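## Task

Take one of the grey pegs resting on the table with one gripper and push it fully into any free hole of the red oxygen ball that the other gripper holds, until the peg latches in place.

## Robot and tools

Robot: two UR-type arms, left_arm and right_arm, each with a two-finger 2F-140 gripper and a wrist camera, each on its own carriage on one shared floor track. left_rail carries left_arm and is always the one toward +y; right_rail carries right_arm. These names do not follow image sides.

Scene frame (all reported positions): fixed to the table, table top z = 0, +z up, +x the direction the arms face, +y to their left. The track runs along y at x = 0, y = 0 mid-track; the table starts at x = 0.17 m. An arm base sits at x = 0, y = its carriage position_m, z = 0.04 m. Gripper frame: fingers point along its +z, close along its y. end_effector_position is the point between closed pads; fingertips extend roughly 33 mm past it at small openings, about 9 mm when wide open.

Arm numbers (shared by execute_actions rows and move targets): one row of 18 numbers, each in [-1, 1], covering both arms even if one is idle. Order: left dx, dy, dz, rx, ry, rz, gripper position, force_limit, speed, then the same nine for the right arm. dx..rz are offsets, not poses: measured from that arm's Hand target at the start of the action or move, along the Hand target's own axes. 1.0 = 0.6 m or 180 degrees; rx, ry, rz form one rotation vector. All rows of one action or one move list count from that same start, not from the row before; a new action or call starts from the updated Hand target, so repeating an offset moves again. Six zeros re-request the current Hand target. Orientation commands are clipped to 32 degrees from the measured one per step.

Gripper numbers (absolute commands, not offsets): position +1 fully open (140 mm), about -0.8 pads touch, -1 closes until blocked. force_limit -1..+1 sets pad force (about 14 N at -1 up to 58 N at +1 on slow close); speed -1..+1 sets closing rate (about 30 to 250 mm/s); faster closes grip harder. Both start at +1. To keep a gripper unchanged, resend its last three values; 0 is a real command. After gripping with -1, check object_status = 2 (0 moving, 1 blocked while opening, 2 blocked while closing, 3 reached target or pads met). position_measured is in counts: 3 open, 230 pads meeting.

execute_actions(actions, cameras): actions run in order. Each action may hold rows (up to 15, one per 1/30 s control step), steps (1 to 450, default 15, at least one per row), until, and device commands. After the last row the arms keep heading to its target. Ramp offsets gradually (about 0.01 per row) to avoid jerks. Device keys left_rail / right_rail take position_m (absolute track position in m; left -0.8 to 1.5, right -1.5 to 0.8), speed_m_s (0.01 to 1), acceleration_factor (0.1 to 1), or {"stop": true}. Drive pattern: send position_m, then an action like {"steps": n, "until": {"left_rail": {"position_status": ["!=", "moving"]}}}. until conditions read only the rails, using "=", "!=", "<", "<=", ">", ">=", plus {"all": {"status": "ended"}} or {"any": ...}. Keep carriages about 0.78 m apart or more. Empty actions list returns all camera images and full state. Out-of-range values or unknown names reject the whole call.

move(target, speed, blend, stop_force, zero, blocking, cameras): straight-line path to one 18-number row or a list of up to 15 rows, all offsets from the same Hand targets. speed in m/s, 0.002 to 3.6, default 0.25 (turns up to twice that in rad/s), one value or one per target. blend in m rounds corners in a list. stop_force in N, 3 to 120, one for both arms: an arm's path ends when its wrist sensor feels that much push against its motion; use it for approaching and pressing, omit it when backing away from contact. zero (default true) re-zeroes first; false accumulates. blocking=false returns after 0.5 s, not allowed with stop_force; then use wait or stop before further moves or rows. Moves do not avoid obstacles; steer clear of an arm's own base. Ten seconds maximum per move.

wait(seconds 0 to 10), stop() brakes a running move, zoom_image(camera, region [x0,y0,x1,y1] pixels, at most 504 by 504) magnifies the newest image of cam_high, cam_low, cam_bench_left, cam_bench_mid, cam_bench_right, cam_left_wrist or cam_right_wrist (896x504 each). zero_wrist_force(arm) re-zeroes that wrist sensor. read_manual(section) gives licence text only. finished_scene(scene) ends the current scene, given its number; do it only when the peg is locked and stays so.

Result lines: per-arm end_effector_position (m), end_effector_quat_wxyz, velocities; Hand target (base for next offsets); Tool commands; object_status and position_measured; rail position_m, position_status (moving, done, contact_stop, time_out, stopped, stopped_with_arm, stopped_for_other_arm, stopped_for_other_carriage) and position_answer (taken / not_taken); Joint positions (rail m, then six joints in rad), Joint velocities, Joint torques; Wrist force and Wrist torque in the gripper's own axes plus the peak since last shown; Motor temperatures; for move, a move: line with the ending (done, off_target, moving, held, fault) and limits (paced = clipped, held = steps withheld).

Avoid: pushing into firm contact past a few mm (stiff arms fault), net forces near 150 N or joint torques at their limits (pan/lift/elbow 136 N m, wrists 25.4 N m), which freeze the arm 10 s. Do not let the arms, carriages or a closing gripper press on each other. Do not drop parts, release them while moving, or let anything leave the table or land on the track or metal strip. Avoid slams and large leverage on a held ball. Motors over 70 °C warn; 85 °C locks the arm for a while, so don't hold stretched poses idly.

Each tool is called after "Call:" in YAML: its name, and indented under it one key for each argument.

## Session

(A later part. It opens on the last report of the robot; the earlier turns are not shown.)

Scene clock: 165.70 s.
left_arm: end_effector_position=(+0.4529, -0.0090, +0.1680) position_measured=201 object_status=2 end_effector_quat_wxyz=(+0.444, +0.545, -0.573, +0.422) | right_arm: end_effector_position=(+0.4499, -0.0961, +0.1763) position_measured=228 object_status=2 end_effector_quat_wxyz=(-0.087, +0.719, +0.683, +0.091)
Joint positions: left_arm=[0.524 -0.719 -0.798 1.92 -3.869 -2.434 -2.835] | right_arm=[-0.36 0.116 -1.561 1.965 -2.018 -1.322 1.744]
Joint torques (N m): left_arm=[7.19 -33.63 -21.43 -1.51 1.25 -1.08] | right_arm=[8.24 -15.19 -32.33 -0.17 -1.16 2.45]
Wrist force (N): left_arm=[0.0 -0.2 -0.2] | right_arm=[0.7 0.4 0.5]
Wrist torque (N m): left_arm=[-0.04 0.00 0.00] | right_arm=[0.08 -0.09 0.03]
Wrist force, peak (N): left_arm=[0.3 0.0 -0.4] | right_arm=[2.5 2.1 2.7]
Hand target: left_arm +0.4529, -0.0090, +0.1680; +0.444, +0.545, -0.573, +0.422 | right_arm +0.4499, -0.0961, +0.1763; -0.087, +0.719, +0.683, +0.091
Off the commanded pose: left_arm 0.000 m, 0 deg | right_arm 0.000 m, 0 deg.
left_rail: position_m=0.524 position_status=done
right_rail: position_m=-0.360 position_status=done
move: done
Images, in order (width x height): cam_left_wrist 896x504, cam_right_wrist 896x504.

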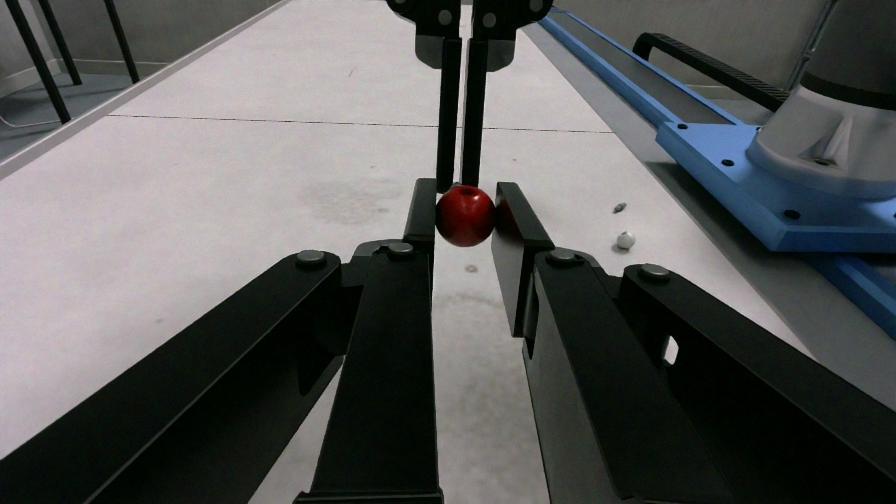

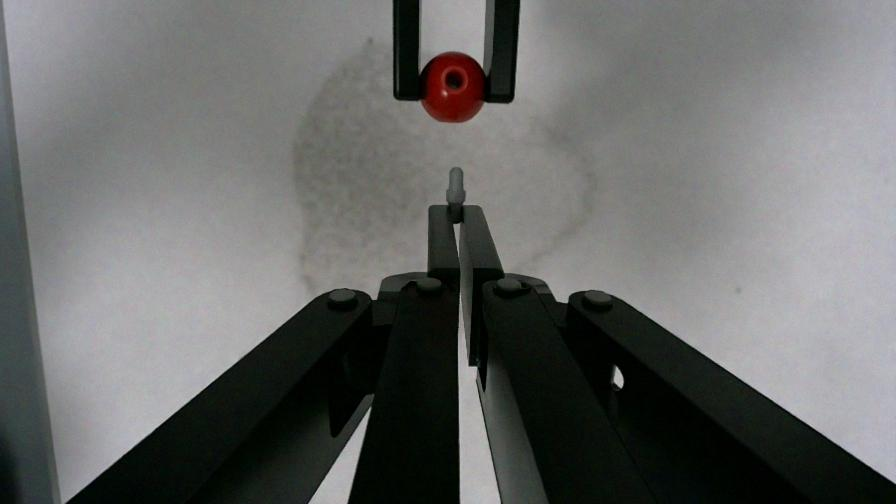

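Call:
move:
  target: [0,0,0,0,0,0,-1,1,-1,0.02,-0.0022,0,0,0,0,-1,0.5,-1]
  speed: 0.06
  cameras: ["cam_right_wrist","cam_left_wrist","cam_bench_mid","cam_low"]

Call:
zoom_image:
  camera: "cam_right_wrist"
  region: [398, 100, 518, 220]

Call:
zoom_image:
  camera: "cam_left_wrist"
  region: [420, 140, 510, 230]

Call:
zoom_image:
  camera: "cam_bench_mid"
  region: [410, 190, 470, 230]

Call:
zoom_image:
  camera: "cam_low"
  region: [410, 190, 490, 250]

Scene clock: 193.33 s.
left_arm: end_effector_position=(+0.4529, -0.0090, +0.1680) position_measured=201 object_status=2 end_effector_quat_wxyz=(+0.444, +0.545, -0.573, +0.422) | right_arm: end_effector_position=(+0.4492, -0.0846, +0.1792) position_measured=228 object_status=2 end_effector_quat_wxyz=(-0.087, +0.719, +0.683, +0.091)
Joint positions: left_arm=[0.524 -0.719 -0.798 1.92 -3.869 -2.434 -2.835] | right_arm=[-0.36 0.141 -1.554 1.951 -2.018 -1.323 1.77]
Joint torques (N m): left_arm=[6.97 -34.06 -21.53 -1.46 1.19 -1.15] | right_arm=[7.65 -15.61 -33.16 -0.27 -1.35 2.27]
Wrist force (N): left_arm=[0.0 0.0 -0.1] | right_arm=[0.8 0.4 0.2]
Wrist torque (N m): left_arm=[0.00 -0.01 0.00] | right_arm=[0.07 -0.12 0.04]
Wrist force, peak (N): left_arm=[0.1 -0.1 -0.4] | right_arm=[1.1 0.5 0.4]
Hand target: left_arm +0.4529, -0.0090, +0.1680; +0.444, +0.545, -0.573, +0.422 | right_arm +0.4492, -0.0844, +0.1793; -0.087, +0.719, +0.683, +0.091
Off the commanded pose: left_arm 0.000 m, 0 deg | right_arm 0.000 m, 0 deg.
left_rail: position_m=0.524 position_status=done
right_rail: position_m=-0.360 position_status=done
move: done
Images, in order (width x height): cam_low 896x504, cam_bench_mid 896x504, cam_left_wrist 896x504, cam_right_wrist 896x504.

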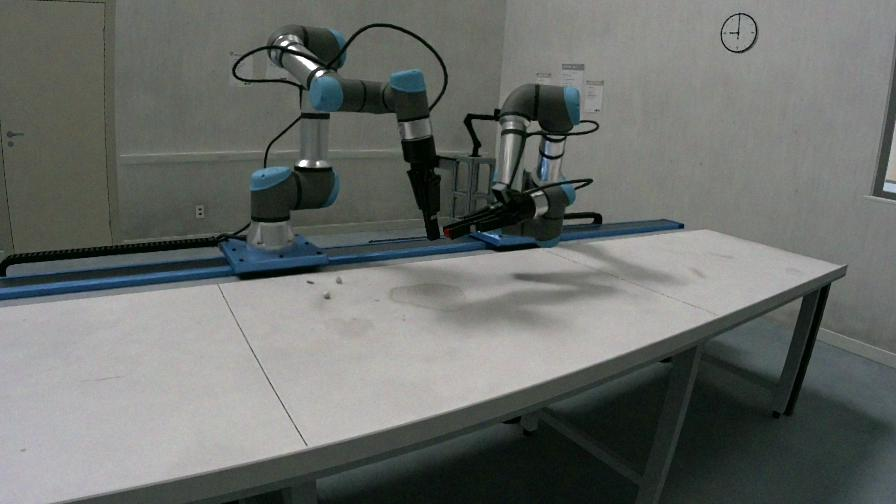

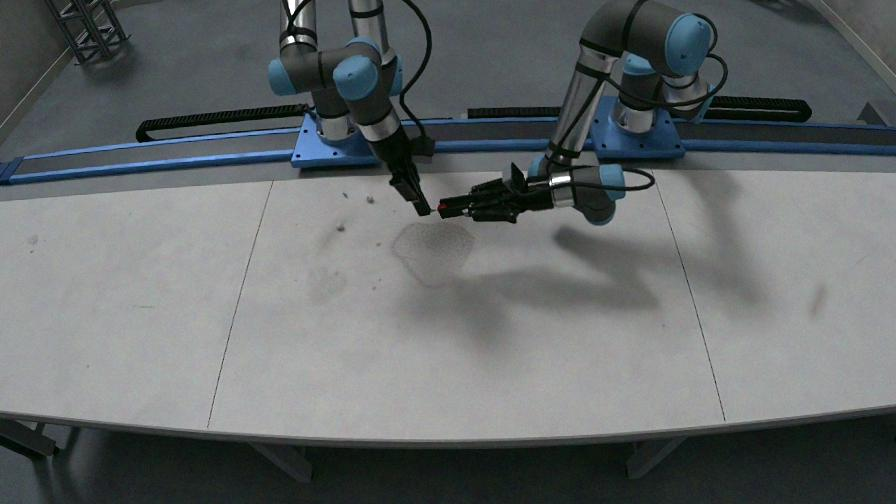

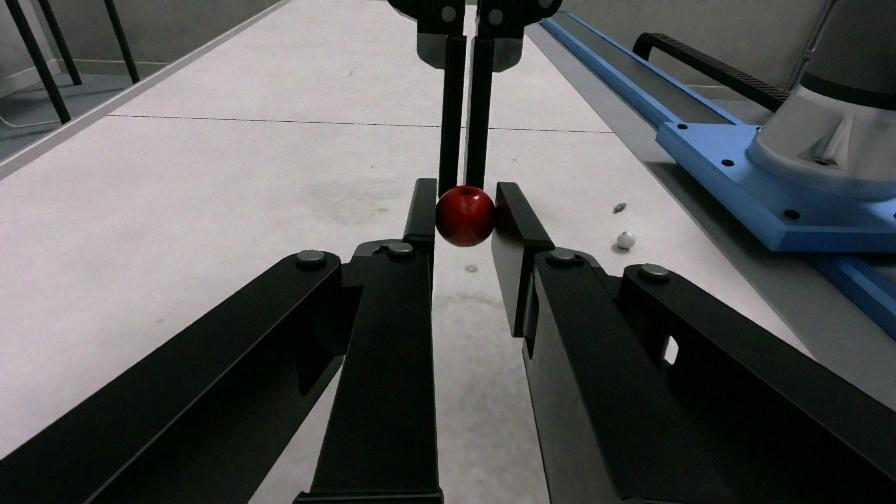

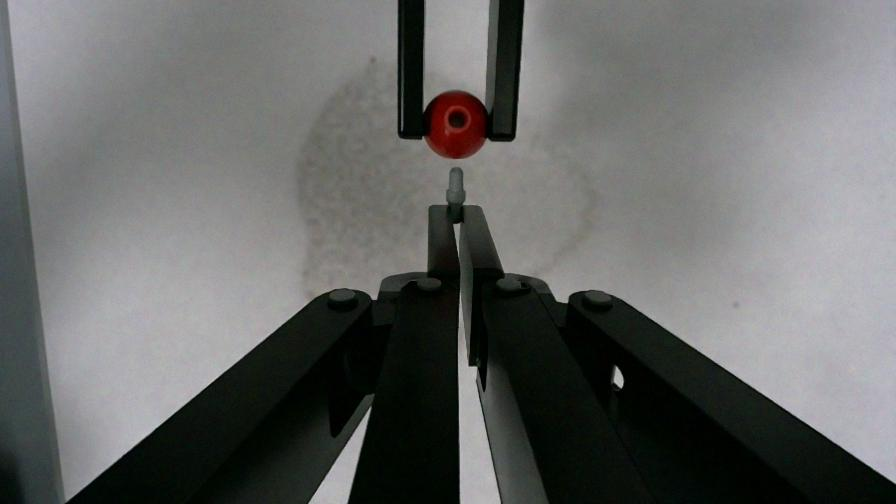

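Scaled by 4.200 from the camera's 896x504 image, which has a finer 1280x720 frame.

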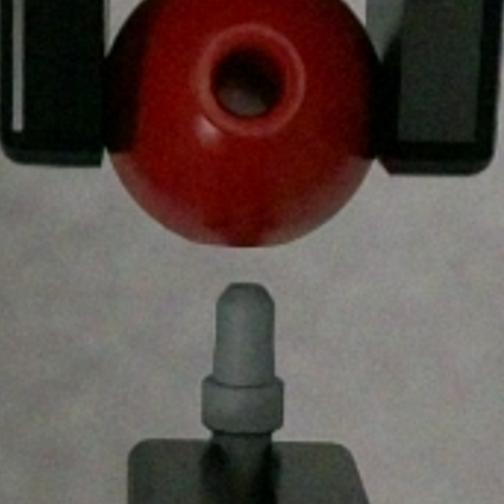

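Scaled by 5.600 from the camera's 896x504 image, which has a finer 1280x720 frame.

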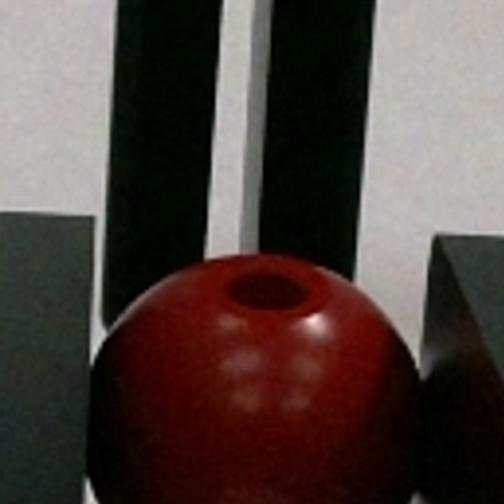

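Scaled by 8.400 from the camera's 896x504 image, which has a finer 1280x720 frame.

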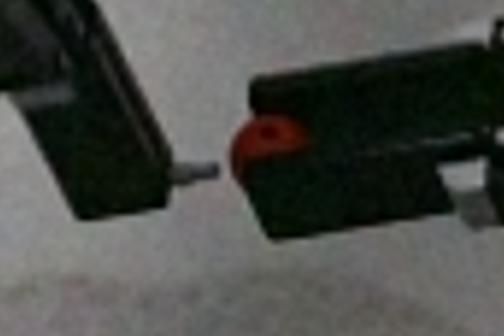

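Scaled by 6.300 from the camera's 896x504 image, which has a finer 1280x720 frame.

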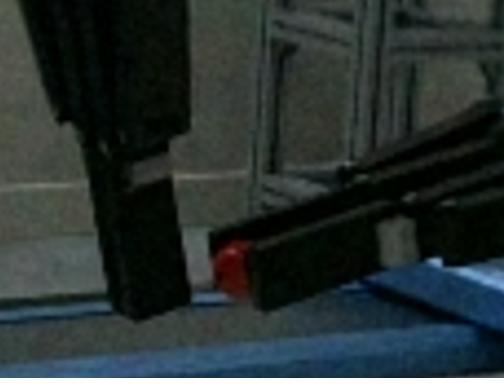

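Call:
move:
  target:
    - [0,0,0,0,0,0,-1,1,-1,0.001,-0.0006,0,0,0,0,-1,0.5,-1]
    - [0,0,0,0,0,0,-1,1,-1,0.014,-0.0006,0,0,0,0,-1,0.5,-1]
  speed: 0.012
  stop_force: 6
  cameras: ["cam_right_wrist","cam_bench_mid"]

Call:
zoom_image:
  camera: "cam_right_wrist"
  region: [398, 100, 518, 220]

Call:
zoom_image:
  camera: "cam_bench_mid"
  region: [410, 190, 470, 230]

Scene clock: 206.37 s.
left_arm: end_effector_position=(+0.4529, -0.0090, +0.1680) position_measured=201 object_status=2 end_effector_quat_wxyz=(+0.444, +0.545, -0.573, +0.422) | right_arm: end_effector_position=(+0.4492, -0.0763, +0.1814) position_measured=228 object_status=2 end_effector_quat_wxyz=(-0.087, +0.719, +0.683, +0.091)
Joint positions: left_arm=[0.524 -0.719 -0.798 1.92 -3.869 -2.434 -2.835] | right_arm=[-0.36 0.159 -1.547 1.939 -2.017 -1.324 1.788]
Joint torques (N m): left_arm=[7.17 -33.94 -21.69 -1.57 -1.63 -1.23] | right_arm=[7.81 -16.5 -33.64 -0.98 -1.18 2.53]
Wrist force (N): left_arm=[0.1 -2.2 -1.0] | right_arm=[-0.2 -1.4 0.4]
Wrist torque (N m): left_arm=[0.02 -0.01 0.00] | right_arm=[0.18 -0.09 -0.01]
Wrist force, peak (N): left_arm=[0.0 -2.2 -1.1] | right_arm=[-0.1 -1.6 0.6]
Hand target: left_arm +0.4529, -0.0090, +0.1680; +0.444, +0.545, -0.573, +0.422 | right_arm +0.4492, -0.0763, +0.1814; -0.087, +0.719, +0.683, +0.091
Off the commanded pose: left_arm 0.000 m, 0 deg | right_arm 0.000 m, 0 deg.
left_rail: position_m=0.524 position_status=done
right_rail: position_m=-0.360 position_status=done
move: done
Images, in order (width x height): cam_bench_mid 896x504, cam_right_wrist 896x504.

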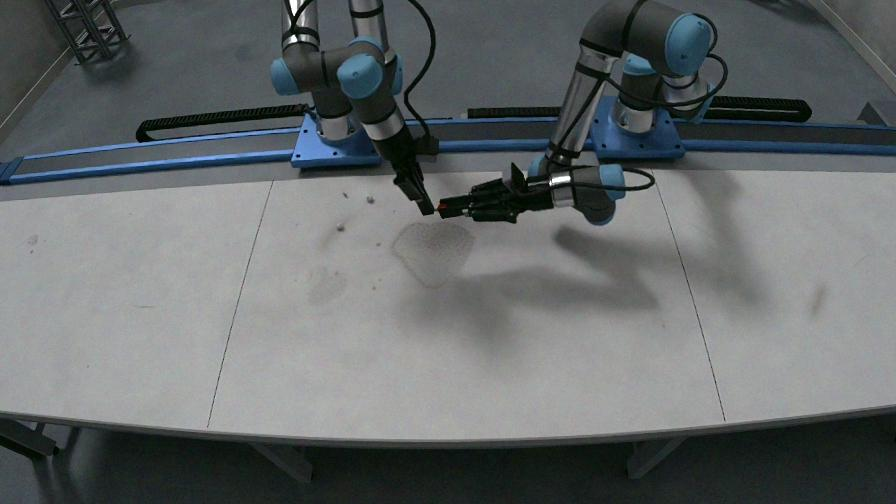

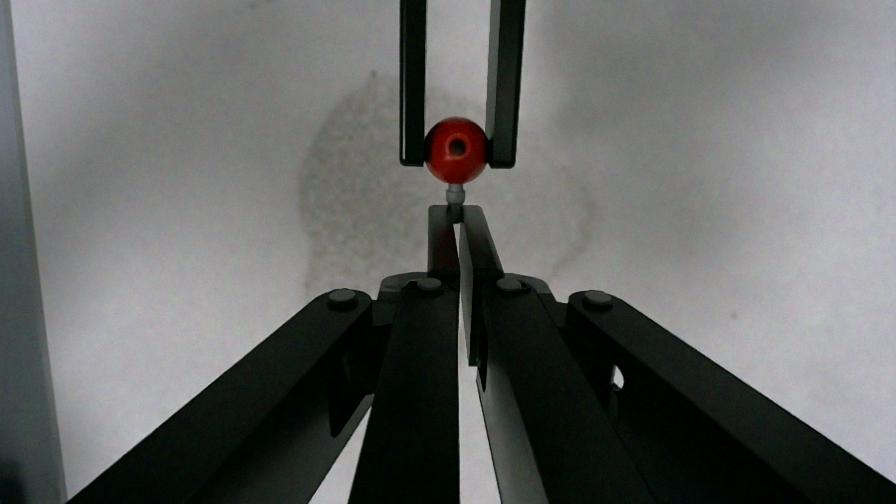

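Scaled by 4.200 from the camera's 896x504 image, which has a finer 1280x720 frame.

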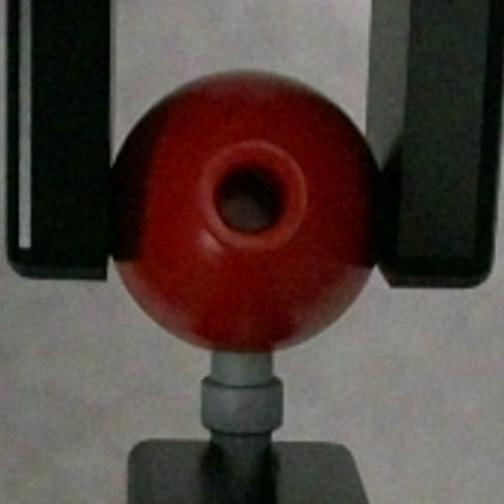

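Scaled by 8.400 from the camera's 896x504 image, which has a finer 1280x720 frame.

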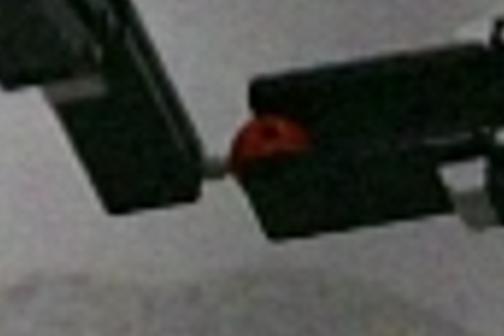

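Call:
move:
  target: [0,0,0,0,0,0,-1,1,-1,0.01,0,0,0,0,0,-1,0.5,-1]
  speed: 0.008
  stop_force: 35
  cameras: ["cam_right_wrist","cam_left_wrist"]

Call:
zoom_image:
  camera: "cam_right_wrist"
  region: [398, 100, 518, 220]

Scene clock: 211.17 s.
left_arm: end_effector_position=(+0.4529, -0.0090, +0.1680) position_measured=201 object_status=2 end_effector_quat_wxyz=(+0.444, +0.545, -0.573, +0.422) | right_arm: end_effector_position=(+0.4495, -0.0706, +0.1828) position_measured=228 object_status=2 end_effector_quat_wxyz=(-0.087, +0.719, +0.683, +0.091)
Joint positions: left_arm=[0.524 -0.719 -0.798 1.92 -3.869 -2.434 -2.835] | right_arm=[-0.36 0.17 -1.541 1.93 -2.017 -1.325 1.8]
Joint torques (N m): left_arm=[-26.55 -33.74 -21.36 -1.64 -2.72 -1.12] | right_arm=[18.85 -22.87 -39.09 -5.76 13.51 1.79]
Wrist force (N): left_arm=[-1.3 -2.5 -35.3] | right_arm=[-35.7 -1.6 -0.8]
Wrist torque (N m): left_arm=[0.04 -0.04 0.00] | right_arm=[0.20 -1.09 0.01]
Wrist force, peak (N): left_arm=[-1.3 -2.5 -35.3] | right_arm=[-35.7 -1.6 -0.8]
Hand target: left_arm +0.4529, -0.0090, +0.1680; +0.444, +0.545, -0.573, +0.422 | right_arm +0.4495, -0.0706, +0.1828; -0.087, +0.719, +0.683, +0.091
Off the commanded pose: left_arm 0.000 m, 0 deg | right_arm 0.000 m, 0 deg.
left_rail: position_m=0.524 position_status=done
right_rail: position_m=-0.360 position_status=done
move: contact (right_arm)
Images, in order (width x height): cam_left_wrist 896x504, cam_right_wrist 896x504.

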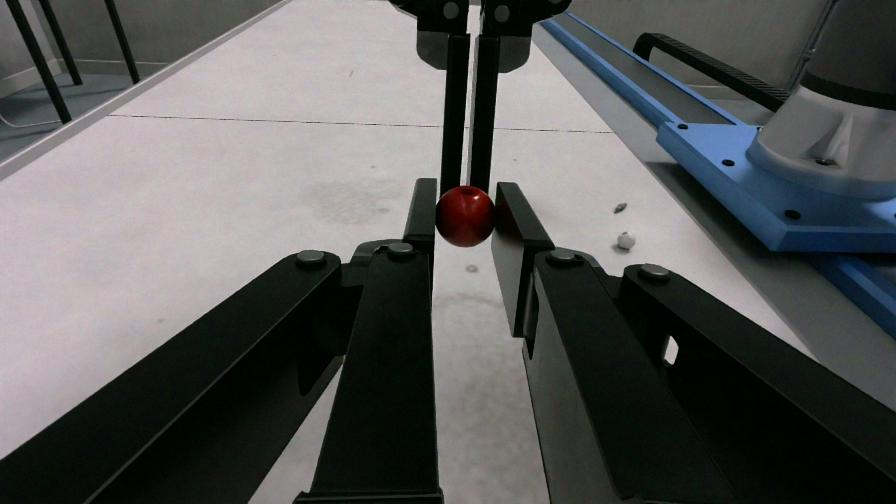

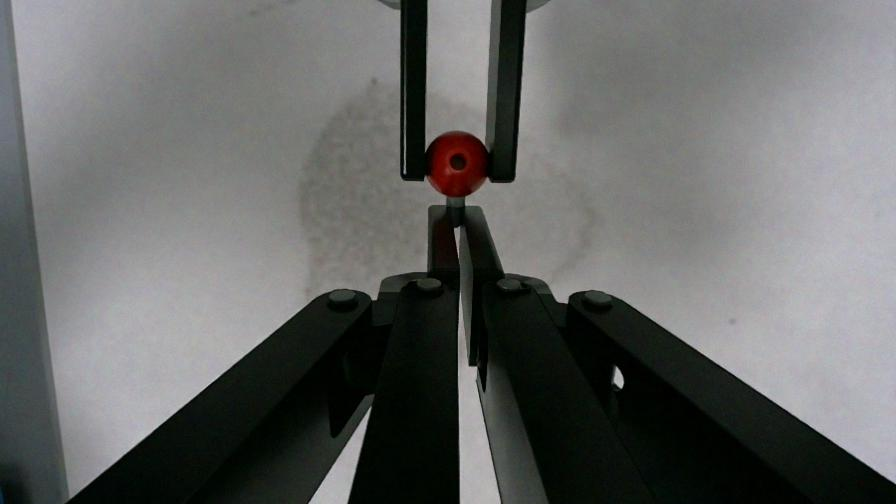

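Scaled by 4.200 from the camera's 896x504 image, which has a finer 1280x720 frame.

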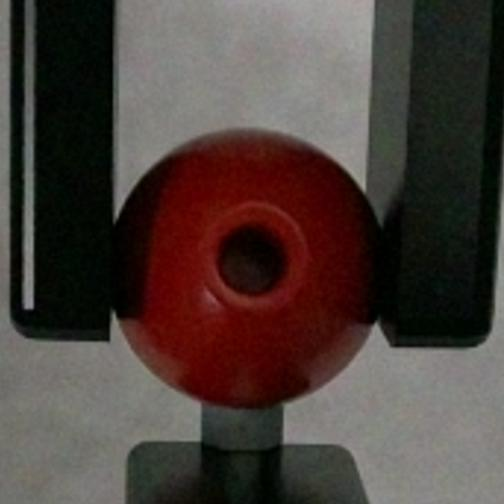

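Call:
zoom_image:
  camera: "cam_right_wrist"
  region: [430, 170, 486, 226]

Call:
zoom_image:
  camera: "cam_left_wrist"
  region: [420, 160, 510, 250]

Scaled by 9.000 from the camera's 896x504 image, which has a finer 1280x720 frame.

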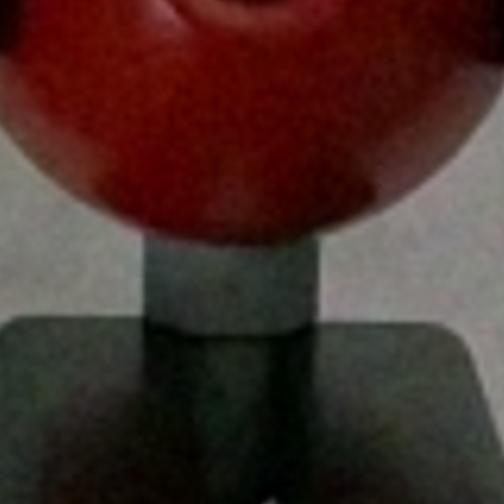

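Scaled by 5.600 from the camera's 896x504 image, which has a finer 1280x720 frame.

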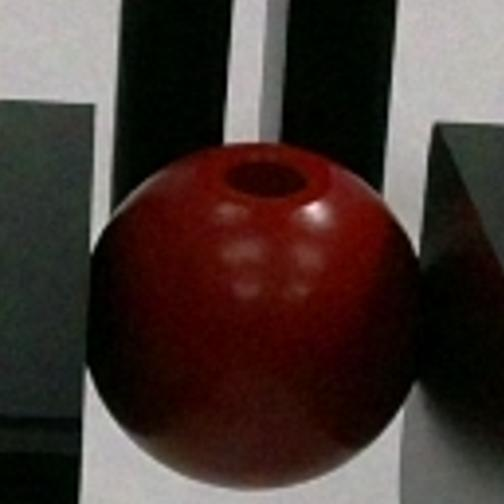

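Call:
move:
  target: [0,0,0,0,0,0,-1,1,-1,0.008,0,0,0,0,0,-1,0.5,-1]
  speed: 0.008
  stop_force: 65
  zero: false
  cameras: ["cam_right_wrist","cam_left_wrist"]

Call:
zoom_image:
  camera: "cam_right_wrist"
  region: [398, 120, 518, 240]

Scene clock: 228.90 s.
left_arm: end_effector_position=(+0.4529, -0.0090, +0.1680) position_measured=201 object_status=2 end_effector_quat_wxyz=(+0.444, +0.545, -0.573, +0.422) | right_arm: end_effector_position=(+0.4497, -0.0659, +0.1840) position_measured=228 object_status=2 end_effector_quat_wxyz=(-0.087, +0.719, +0.683, +0.091)
Joint positions: left_arm=[0.524 -0.719 -0.798 1.92 -3.869 -2.434 -2.835] | right_arm=[-0.36 0.18 -1.537 1.923 -2.016 -1.325 1.81]
Joint torques (N m): left_arm=[-16.35 -33.98 -21.88 -1.07 0.67 -1.19] | right_arm=[22.31 -22.16 -40.69 -4.76 11.15 2.45]
Wrist force (N): left_arm=[-0.3 -1.5 -36.3] | right_arm=[-36.6 -1.1 0.2]
Wrist torque (N m): left_arm=[0.09 -0.02 0.00] | right_arm=[0.17 -1.11 0.00]
Wrist force, peak (N): left_arm=[-1.4 -1.4 -37.2] | right_arm=[-37.9 -0.6 -0.8]
Hand target: left_arm +0.4529, -0.0090, +0.1680; +0.444, +0.545, -0.573, +0.422 | right_arm +0.4497, -0.0659, +0.1840; -0.087, +0.719, +0.683, +0.091
Off the commanded pose: left_arm 0.000 m, 0 deg | right_arm 0.000 m, 0 deg.
left_rail: position_m=0.524 position_status=done
right_rail: position_m=-0.360 position_status=done
move: done
Images, in order (width x height): cam_left_wrist 896x504, cam_right_wrist 896x504.

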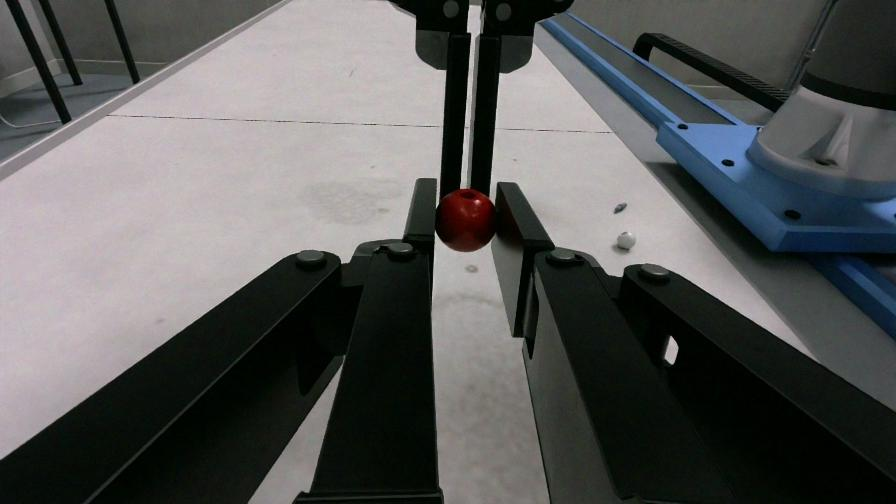

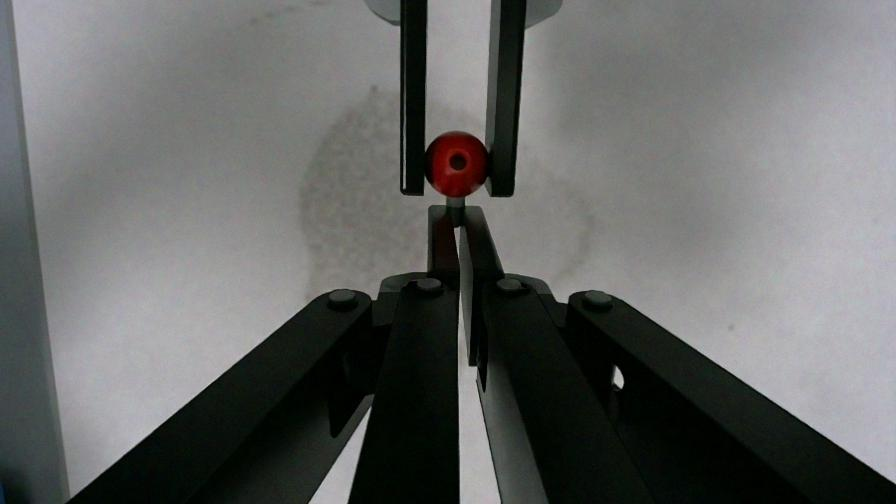

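Scaled by 4.200 from the camera's 896x504 image, which has a finer 1280x720 frame.

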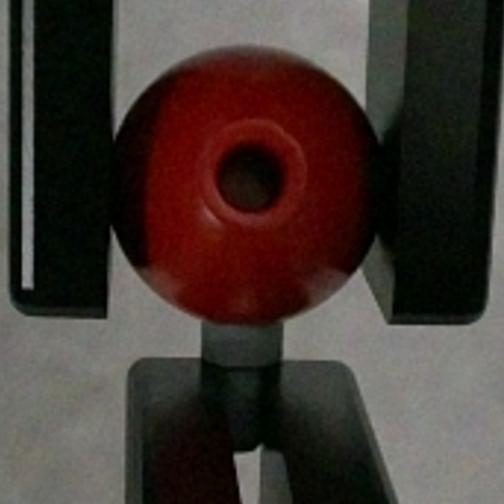

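Call:
zoom_image:
  camera: "cam_right_wrist"
  region: [430, 170, 486, 226]

Call:
zoom_image:
  camera: "cam_left_wrist"
  region: [420, 160, 510, 260]

Scaled by 9.000 from the camera's 896x504 image, which has a finer 1280x720 frame.

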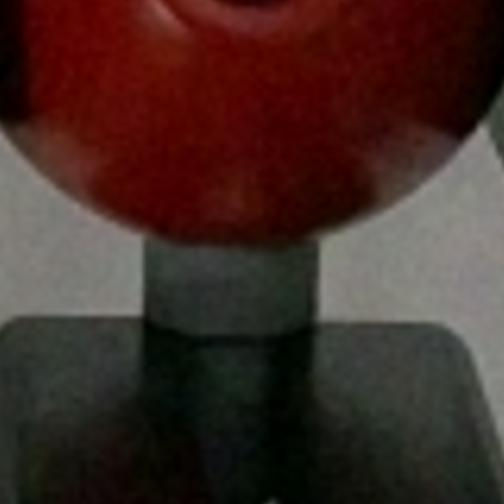

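Scaled by 5.040 from the camera's 896x504 image, which has a finer 1280x720 frame.

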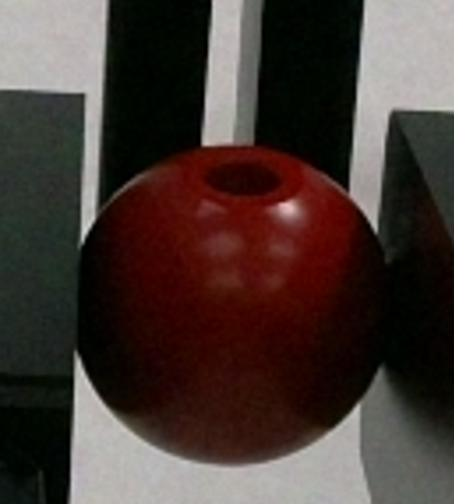

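Call:
move:
  target: [0,0,0,0,0,0,-1,1,-1,-0.0025,0,0,0,0,0,-1,0.5,-1]
  speed: 0.01
  cameras: ["cam_right_wrist"]

Call:
zoom_image:
  camera: "cam_right_wrist"
  region: [430, 170, 486, 226]

Scene clock: 250.20 s.
left_arm: end_effector_position=(+0.4529, -0.0090, +0.1679) position_measured=201 object_status=2 end_effector_quat_wxyz=(+0.444, +0.545, -0.573, +0.422) | right_arm: end_effector_position=(+0.4496, -0.0672, +0.1837) position_measured=228 object_status=2 end_effector_quat_wxyz=(-0.087, +0.719, +0.683, +0.091)
Joint positions: left_arm=[0.524 -0.719 -0.798 1.92 -3.869 -2.434 -2.835] | right_arm=[-0.36 0.177 -1.538 1.925 -2.016 -1.325 1.807]
Joint torques (N m): left_arm=[-10 -34.62 -22.37 -0.62 -0.08 -1.18] | right_arm=[-4.91 -40.45 -16.73 -7.47 3.57 -2.49]
Wrist force (N): left_arm=[1.4 -2.2 -8.6] | right_arm=[-8.1 -1.1 1.7]
Wrist torque (N m): left_arm=[0.02 0.02 0.00] | right_arm=[0.25 -0.30 0.13]
Wrist force, peak (N): left_arm=[-0.4 -1.8 -36.5] | right_arm=[-37.0 -0.7 0.1]
Hand target: left_arm +0.4529, -0.0090, +0.1680; +0.444, +0.545, -0.573, +0.422 | right_arm +0.4497, -0.0674, +0.1837; -0.087, +0.719, +0.683, +0.091
Off the commanded pose: left_arm 0.000 m, 0 deg | right_arm 0.000 m, 0 deg.
left_rail: position_m=0.524 position_status=done
right_rail: position_m=-0.360 position_status=done
move: done
Images, in order (width x height): cam_right_wrist 896x504.

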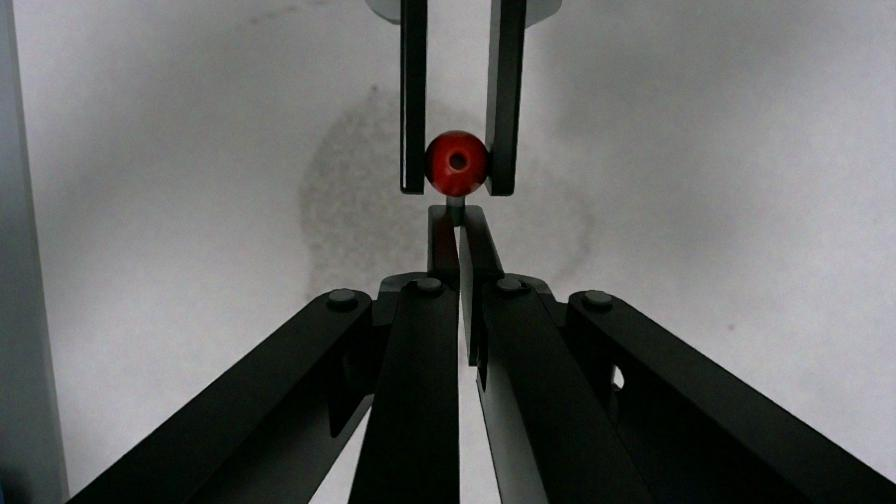

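Scaled by 9.000 from the camera's 896x504 image, which has a finer 1280x720 frame.

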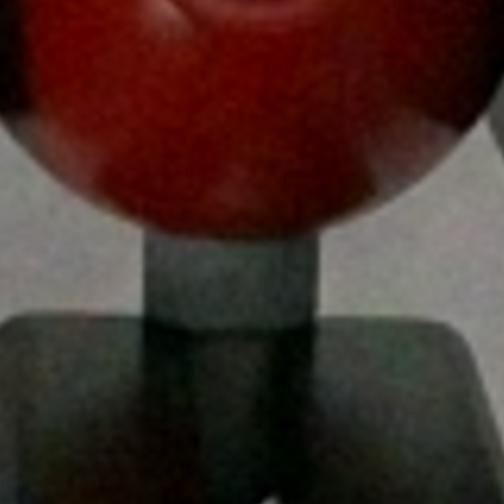

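Still −8 N push; pull a further 2 mm.

Call:
move:
  target: [0,0,0,0,0,0,-1,1,-1,-0.0025,0,0,0,0,0,-1,0.5,-1]
  speed: 0.01
  cameras: ["cam_right_wrist"]

Call:
zoom_image:
  camera: "cam_right_wrist"
  region: [430, 170, 486, 226]

Scene clock: 252.77 s.
left_arm: end_effector_position=(+0.4528, -0.0090, +0.1680) position_measured=201 object_status=2 end_effector_quat_wxyz=(+0.444, +0.545, -0.573, +0.422) | right_arm: end_effector_position=(+0.4496, -0.0687, +0.1833) position_measured=228 object_status=2 end_effector_quat_wxyz=(-0.087, +0.719, +0.683, +0.091)
Joint positions: left_arm=[0.524 -0.719 -0.798 1.92 -3.869 -2.434 -2.835] | right_arm=[-0.36 0.174 -1.539 1.928 -2.017 -1.325 1.804]
Joint torques (N m): left_arm=[-1 -33.96 -20.41 -2.62 -2.73 -1.15] | right_arm=[-10.37 -37.02 -15.19 -6.06 -3.45 -2.32]
Wrist force (N): left_arm=[1.9 -3.7 6.1] | right_arm=[7.3 -2.8 2.4]
Wrist torque (N m): left_arm=[0.04 0.02 0.00] | right_arm=[0.25 0.04 0.10]
Wrist force, peak (N): left_arm=[2.1 -3.8 10.5] | right_arm=[11.7 -3.0 2.4]
Hand target: left_arm +0.4529, -0.0090, +0.1680; +0.444, +0.545, -0.573, +0.422 | right_arm +0.4496, -0.0688, +0.1833; -0.087, +0.719, +0.683, +0.091
Off the commanded pose: left_arm 0.000 m, 0 deg | right_arm 0.000 m, 0 deg.
left_rail: position_m=0.524 position_status=done
right_rail: position_m=-0.360 position_status=done
move: done
Images, in order (width x height): cam_right_wrist 896x504.

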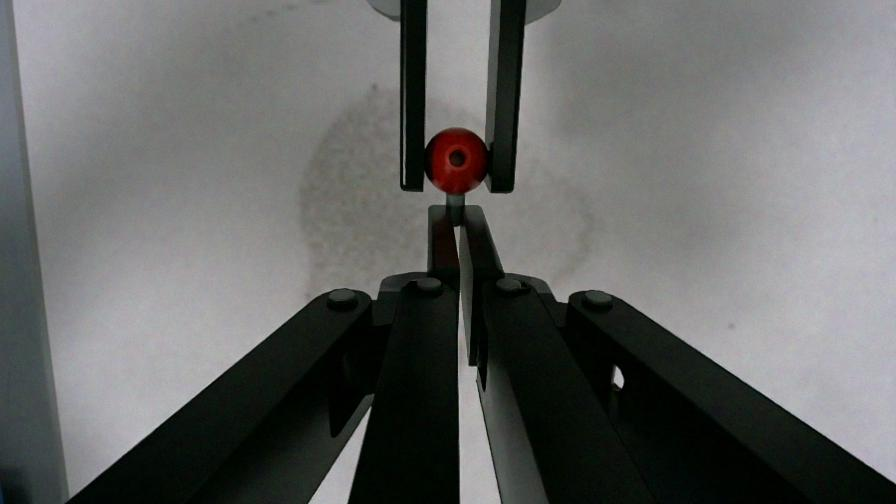

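Scaled by 9.000 from the camera's 896x504 image, which has a finer 1280x720 frame.

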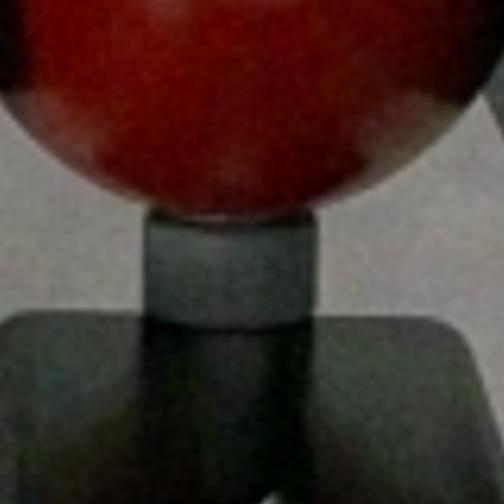

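Call:
move:
  target:
    - [0,0,0,0,0,0,-1,1,-1,0.001,0,0,0,0,0,-1,0.5,-1]
    - [0,0,0,0,0,0,-0.3,1,-0.5,0.001,0,0,0,0,0,-1,0.5,-1]
  speed: 0.01
  cameras: ["cam_right_wrist"]

Call:
zoom_image:
  camera: "cam_right_wrist"
  region: [398, 120, 518, 240]

Scene clock: 262.00 s.
left_arm: end_effector_position=(+0.4529, -0.0090, +0.1680) position_measured=167 object_status=0 end_effector_quat_wxyz=(+0.444, +0.545, -0.573, +0.422) | right_arm: end_effector_position=(+0.4497, -0.0682, +0.1835) position_measured=228 object_status=2 end_effector_quat_wxyz=(-0.087, +0.719, +0.683, +0.091)
Joint positions: left_arm=[0.524 -0.719 -0.798 1.92 -3.869 -2.434 -2.835] | right_arm=[-0.36 0.175 -1.539 1.927 -2.017 -1.325 1.805]
Joint torques (N m): left_arm=[-1.03 -34.31 -7.91 -2.71 -0.52 -1.14] | right_arm=[8.01 -17.04 -29.44 -2.13 0.62 2.4]
Wrist force (N): left_arm=[-0.1 0.1 -0.1] | right_arm=[0.6 1.3 0.7]
Wrist torque (N m): left_arm=[0.01 0.04 0.00] | right_arm=[0.27 -0.08 0.03]
Wrist force, peak (N): left_arm=[1.6 -3.8 6.0] | right_arm=[6.9 -2.7 2.1]
Hand target: left_arm +0.4529, -0.0090, +0.1680; +0.444, +0.545, -0.573, +0.422 | right_arm +0.4496, -0.0682, +0.1834; -0.087, +0.719, +0.683, +0.091
Off the commanded pose: left_arm 0.000 m, 0 deg | right_arm 0.000 m, 0 deg.
left_rail: position_m=0.524 position_status=done
right_rail: position_m=-0.360 position_status=done
move: done
Images, in order (width x height): cam_right_wrist 896x504.

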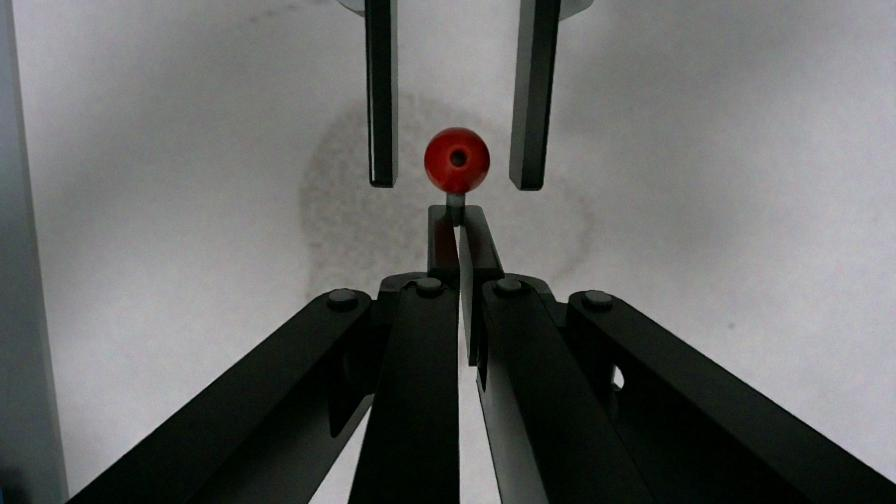

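Scaled by 4.200 from the camera's 896x504 image, which has a finer 1280x720 frame.

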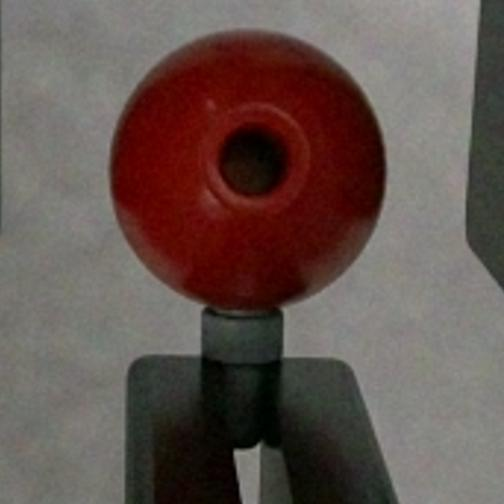

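Call:
execute_actions:
  actions:
    - {"rows":[[0,0,0,0,0,0,-1,1,0.7,0,0,0,0,0,0,-1,0.5,-1]],"steps":60}
  cameras: ["cam_right_wrist"]

Call:
zoom_image:
  camera: "cam_right_wrist"
  region: [398, 120, 518, 240]

Scene clock: 267.50 s.
left_arm: end_effector_position=(+0.4529, -0.0090, +0.1680) position_measured=203 object_status=2 end_effector_quat_wxyz=(+0.444, +0.545, -0.573, +0.422) | right_arm: end_effector_position=(+0.4496, -0.0682, +0.1834) position_measured=228 object_status=2 end_effector_quat_wxyz=(-0.087, +0.719, +0.683, +0.091)
Joint positions: left_arm=[0.524 -0.719 -0.798 1.92 -3.869 -2.434 -2.835] | right_arm=[-0.36 0.175 -1.539 1.927 -2.017 -1.325 1.805]
Joint torques (N m): left_arm=[-7.55 -34.18 -1.83 -2.71 -2.56 -0.91] | right_arm=[7.09 -25.25 -17.63 -6.31 1.82 2.33]
Wrist force (N): left_arm=[-0.2 -1.3 -5.5] | right_arm=[-4.7 0.0 0.5]
Wrist torque (N m): left_arm=[-0.01 -0.01 0.00] | right_arm=[0.27 -0.24 0.01]
Wrist force, peak (N): left_arm=[-0.2 -1.3 -5.6] | right_arm=[-4.9 0.2 0.3]
Hand target: left_arm +0.4529, -0.0090, +0.1680; +0.444, +0.545, -0.573, +0.422 | right_arm +0.4496, -0.0682, +0.1834; -0.087, +0.719, +0.683, +0.091
Off the commanded pose: left_arm 0.000 m, 0 deg | right_arm 0.000 m, 0 deg.
left_rail: position_m=0.524 position_status=done
right_rail: position_m=-0.360 position_status=done
Images, in order (width x height): cam_right_wrist 896x504.

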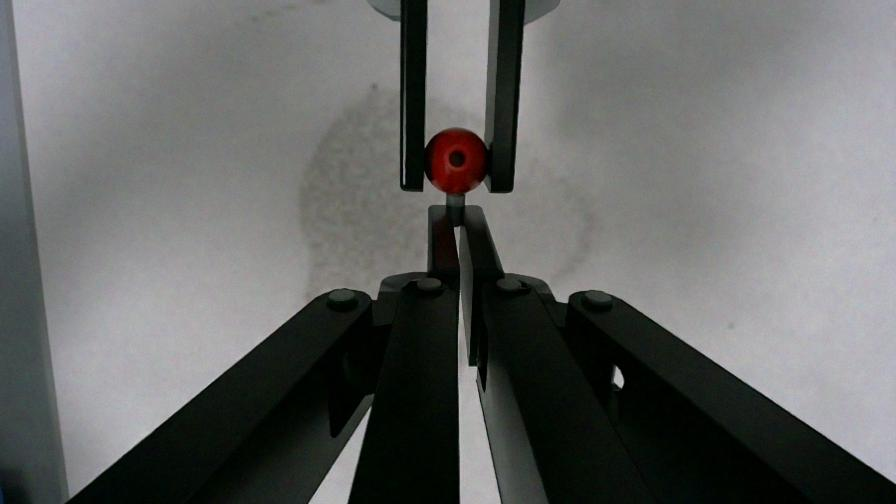

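Scaled by 4.200 from the camera's 896x504 image, which has a finer 1280x720 frame.

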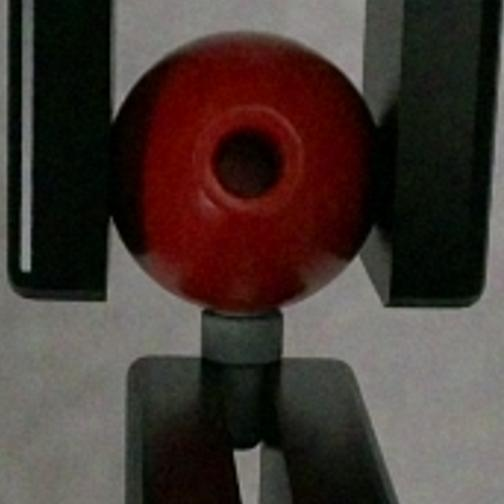

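Call:
move:
  target: [0,0,0,0,0,0,-1,1,0.7,0.012,0,0,0,0,0,-1,0.5,-1]
  speed: 0.01
  stop_force: 48
  cameras: ["cam_right_wrist","cam_left_wrist"]

Call:
zoom_image:
  camera: "cam_right_wrist"
  region: [398, 120, 518, 240]

Scene clock: 276.43 s.
left_arm: end_effector_position=(+0.4529, -0.0090, +0.1679) position_measured=203 object_status=2 end_effector_quat_wxyz=(+0.444, +0.545, -0.573, +0.422) | right_arm: end_effector_position=(+0.4507, -0.0648, +0.1844) position_measured=228 object_status=2 end_effector_quat_wxyz=(-0.082, +0.720, +0.684, +0.088)
Joint positions: left_arm=[0.524 -0.719 -0.798 1.92 -3.869 -2.434 -2.835] | right_arm=[-0.36 0.189 -1.532 1.916 -2.016 -1.338 1.819]
Joint torques (N m): left_arm=[-35.29 -34.48 -29.54 0.96 -2.98 -0.98] | right_arm=[27.5 -22.97 -45.3 -8.58 15.6 2.56]
Wrist force (N): left_arm=[-3.3 -7.0 -50.6] | right_arm=[-51.3 -5.2 -2.1]
Wrist torque (N m): left_arm=[0.13 -0.10 0.01] | right_arm=[0.49 -1.47 -0.12]
Wrist force, peak (N): left_arm=[-3.6 -8.0 -51.0] | right_arm=[-51.9 -6.4 -2.1]
Hand target: left_arm +0.4529, -0.0090, +0.1680; +0.444, +0.545, -0.573, +0.422 | right_arm +0.4500, -0.0613, +0.1852; -0.087, +0.719, +0.683, +0.091
Off the commanded pose: left_arm 0.000 m, 0 deg | right_arm 0.004 m, 1 deg.
left_rail: position_m=0.524 position_status=done
right_rail: position_m=-0.360 position_status=done
move: off_target (right_arm)
Images, in order (width x height): cam_left_wrist 896x504, cam_right_wrist 896x504.

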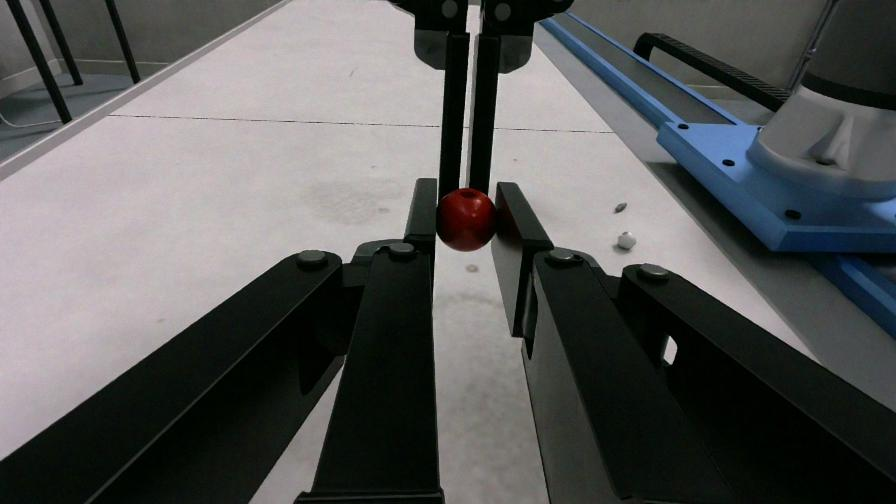

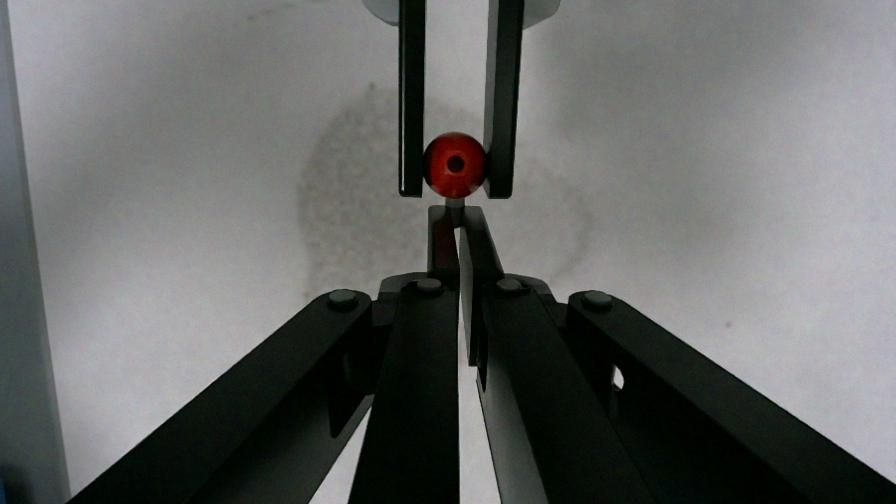

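Scaled by 4.200 from the camera's 896x504 image, which has a finer 1280x720 frame.

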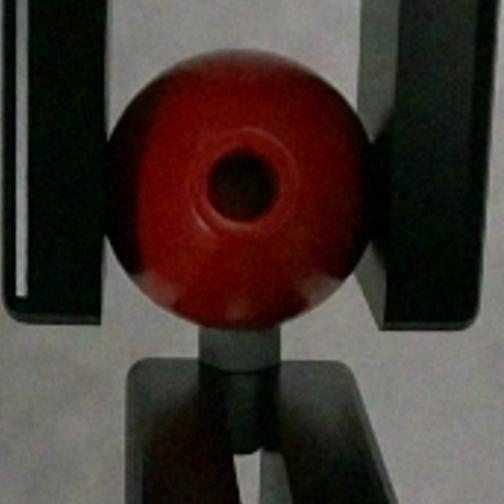

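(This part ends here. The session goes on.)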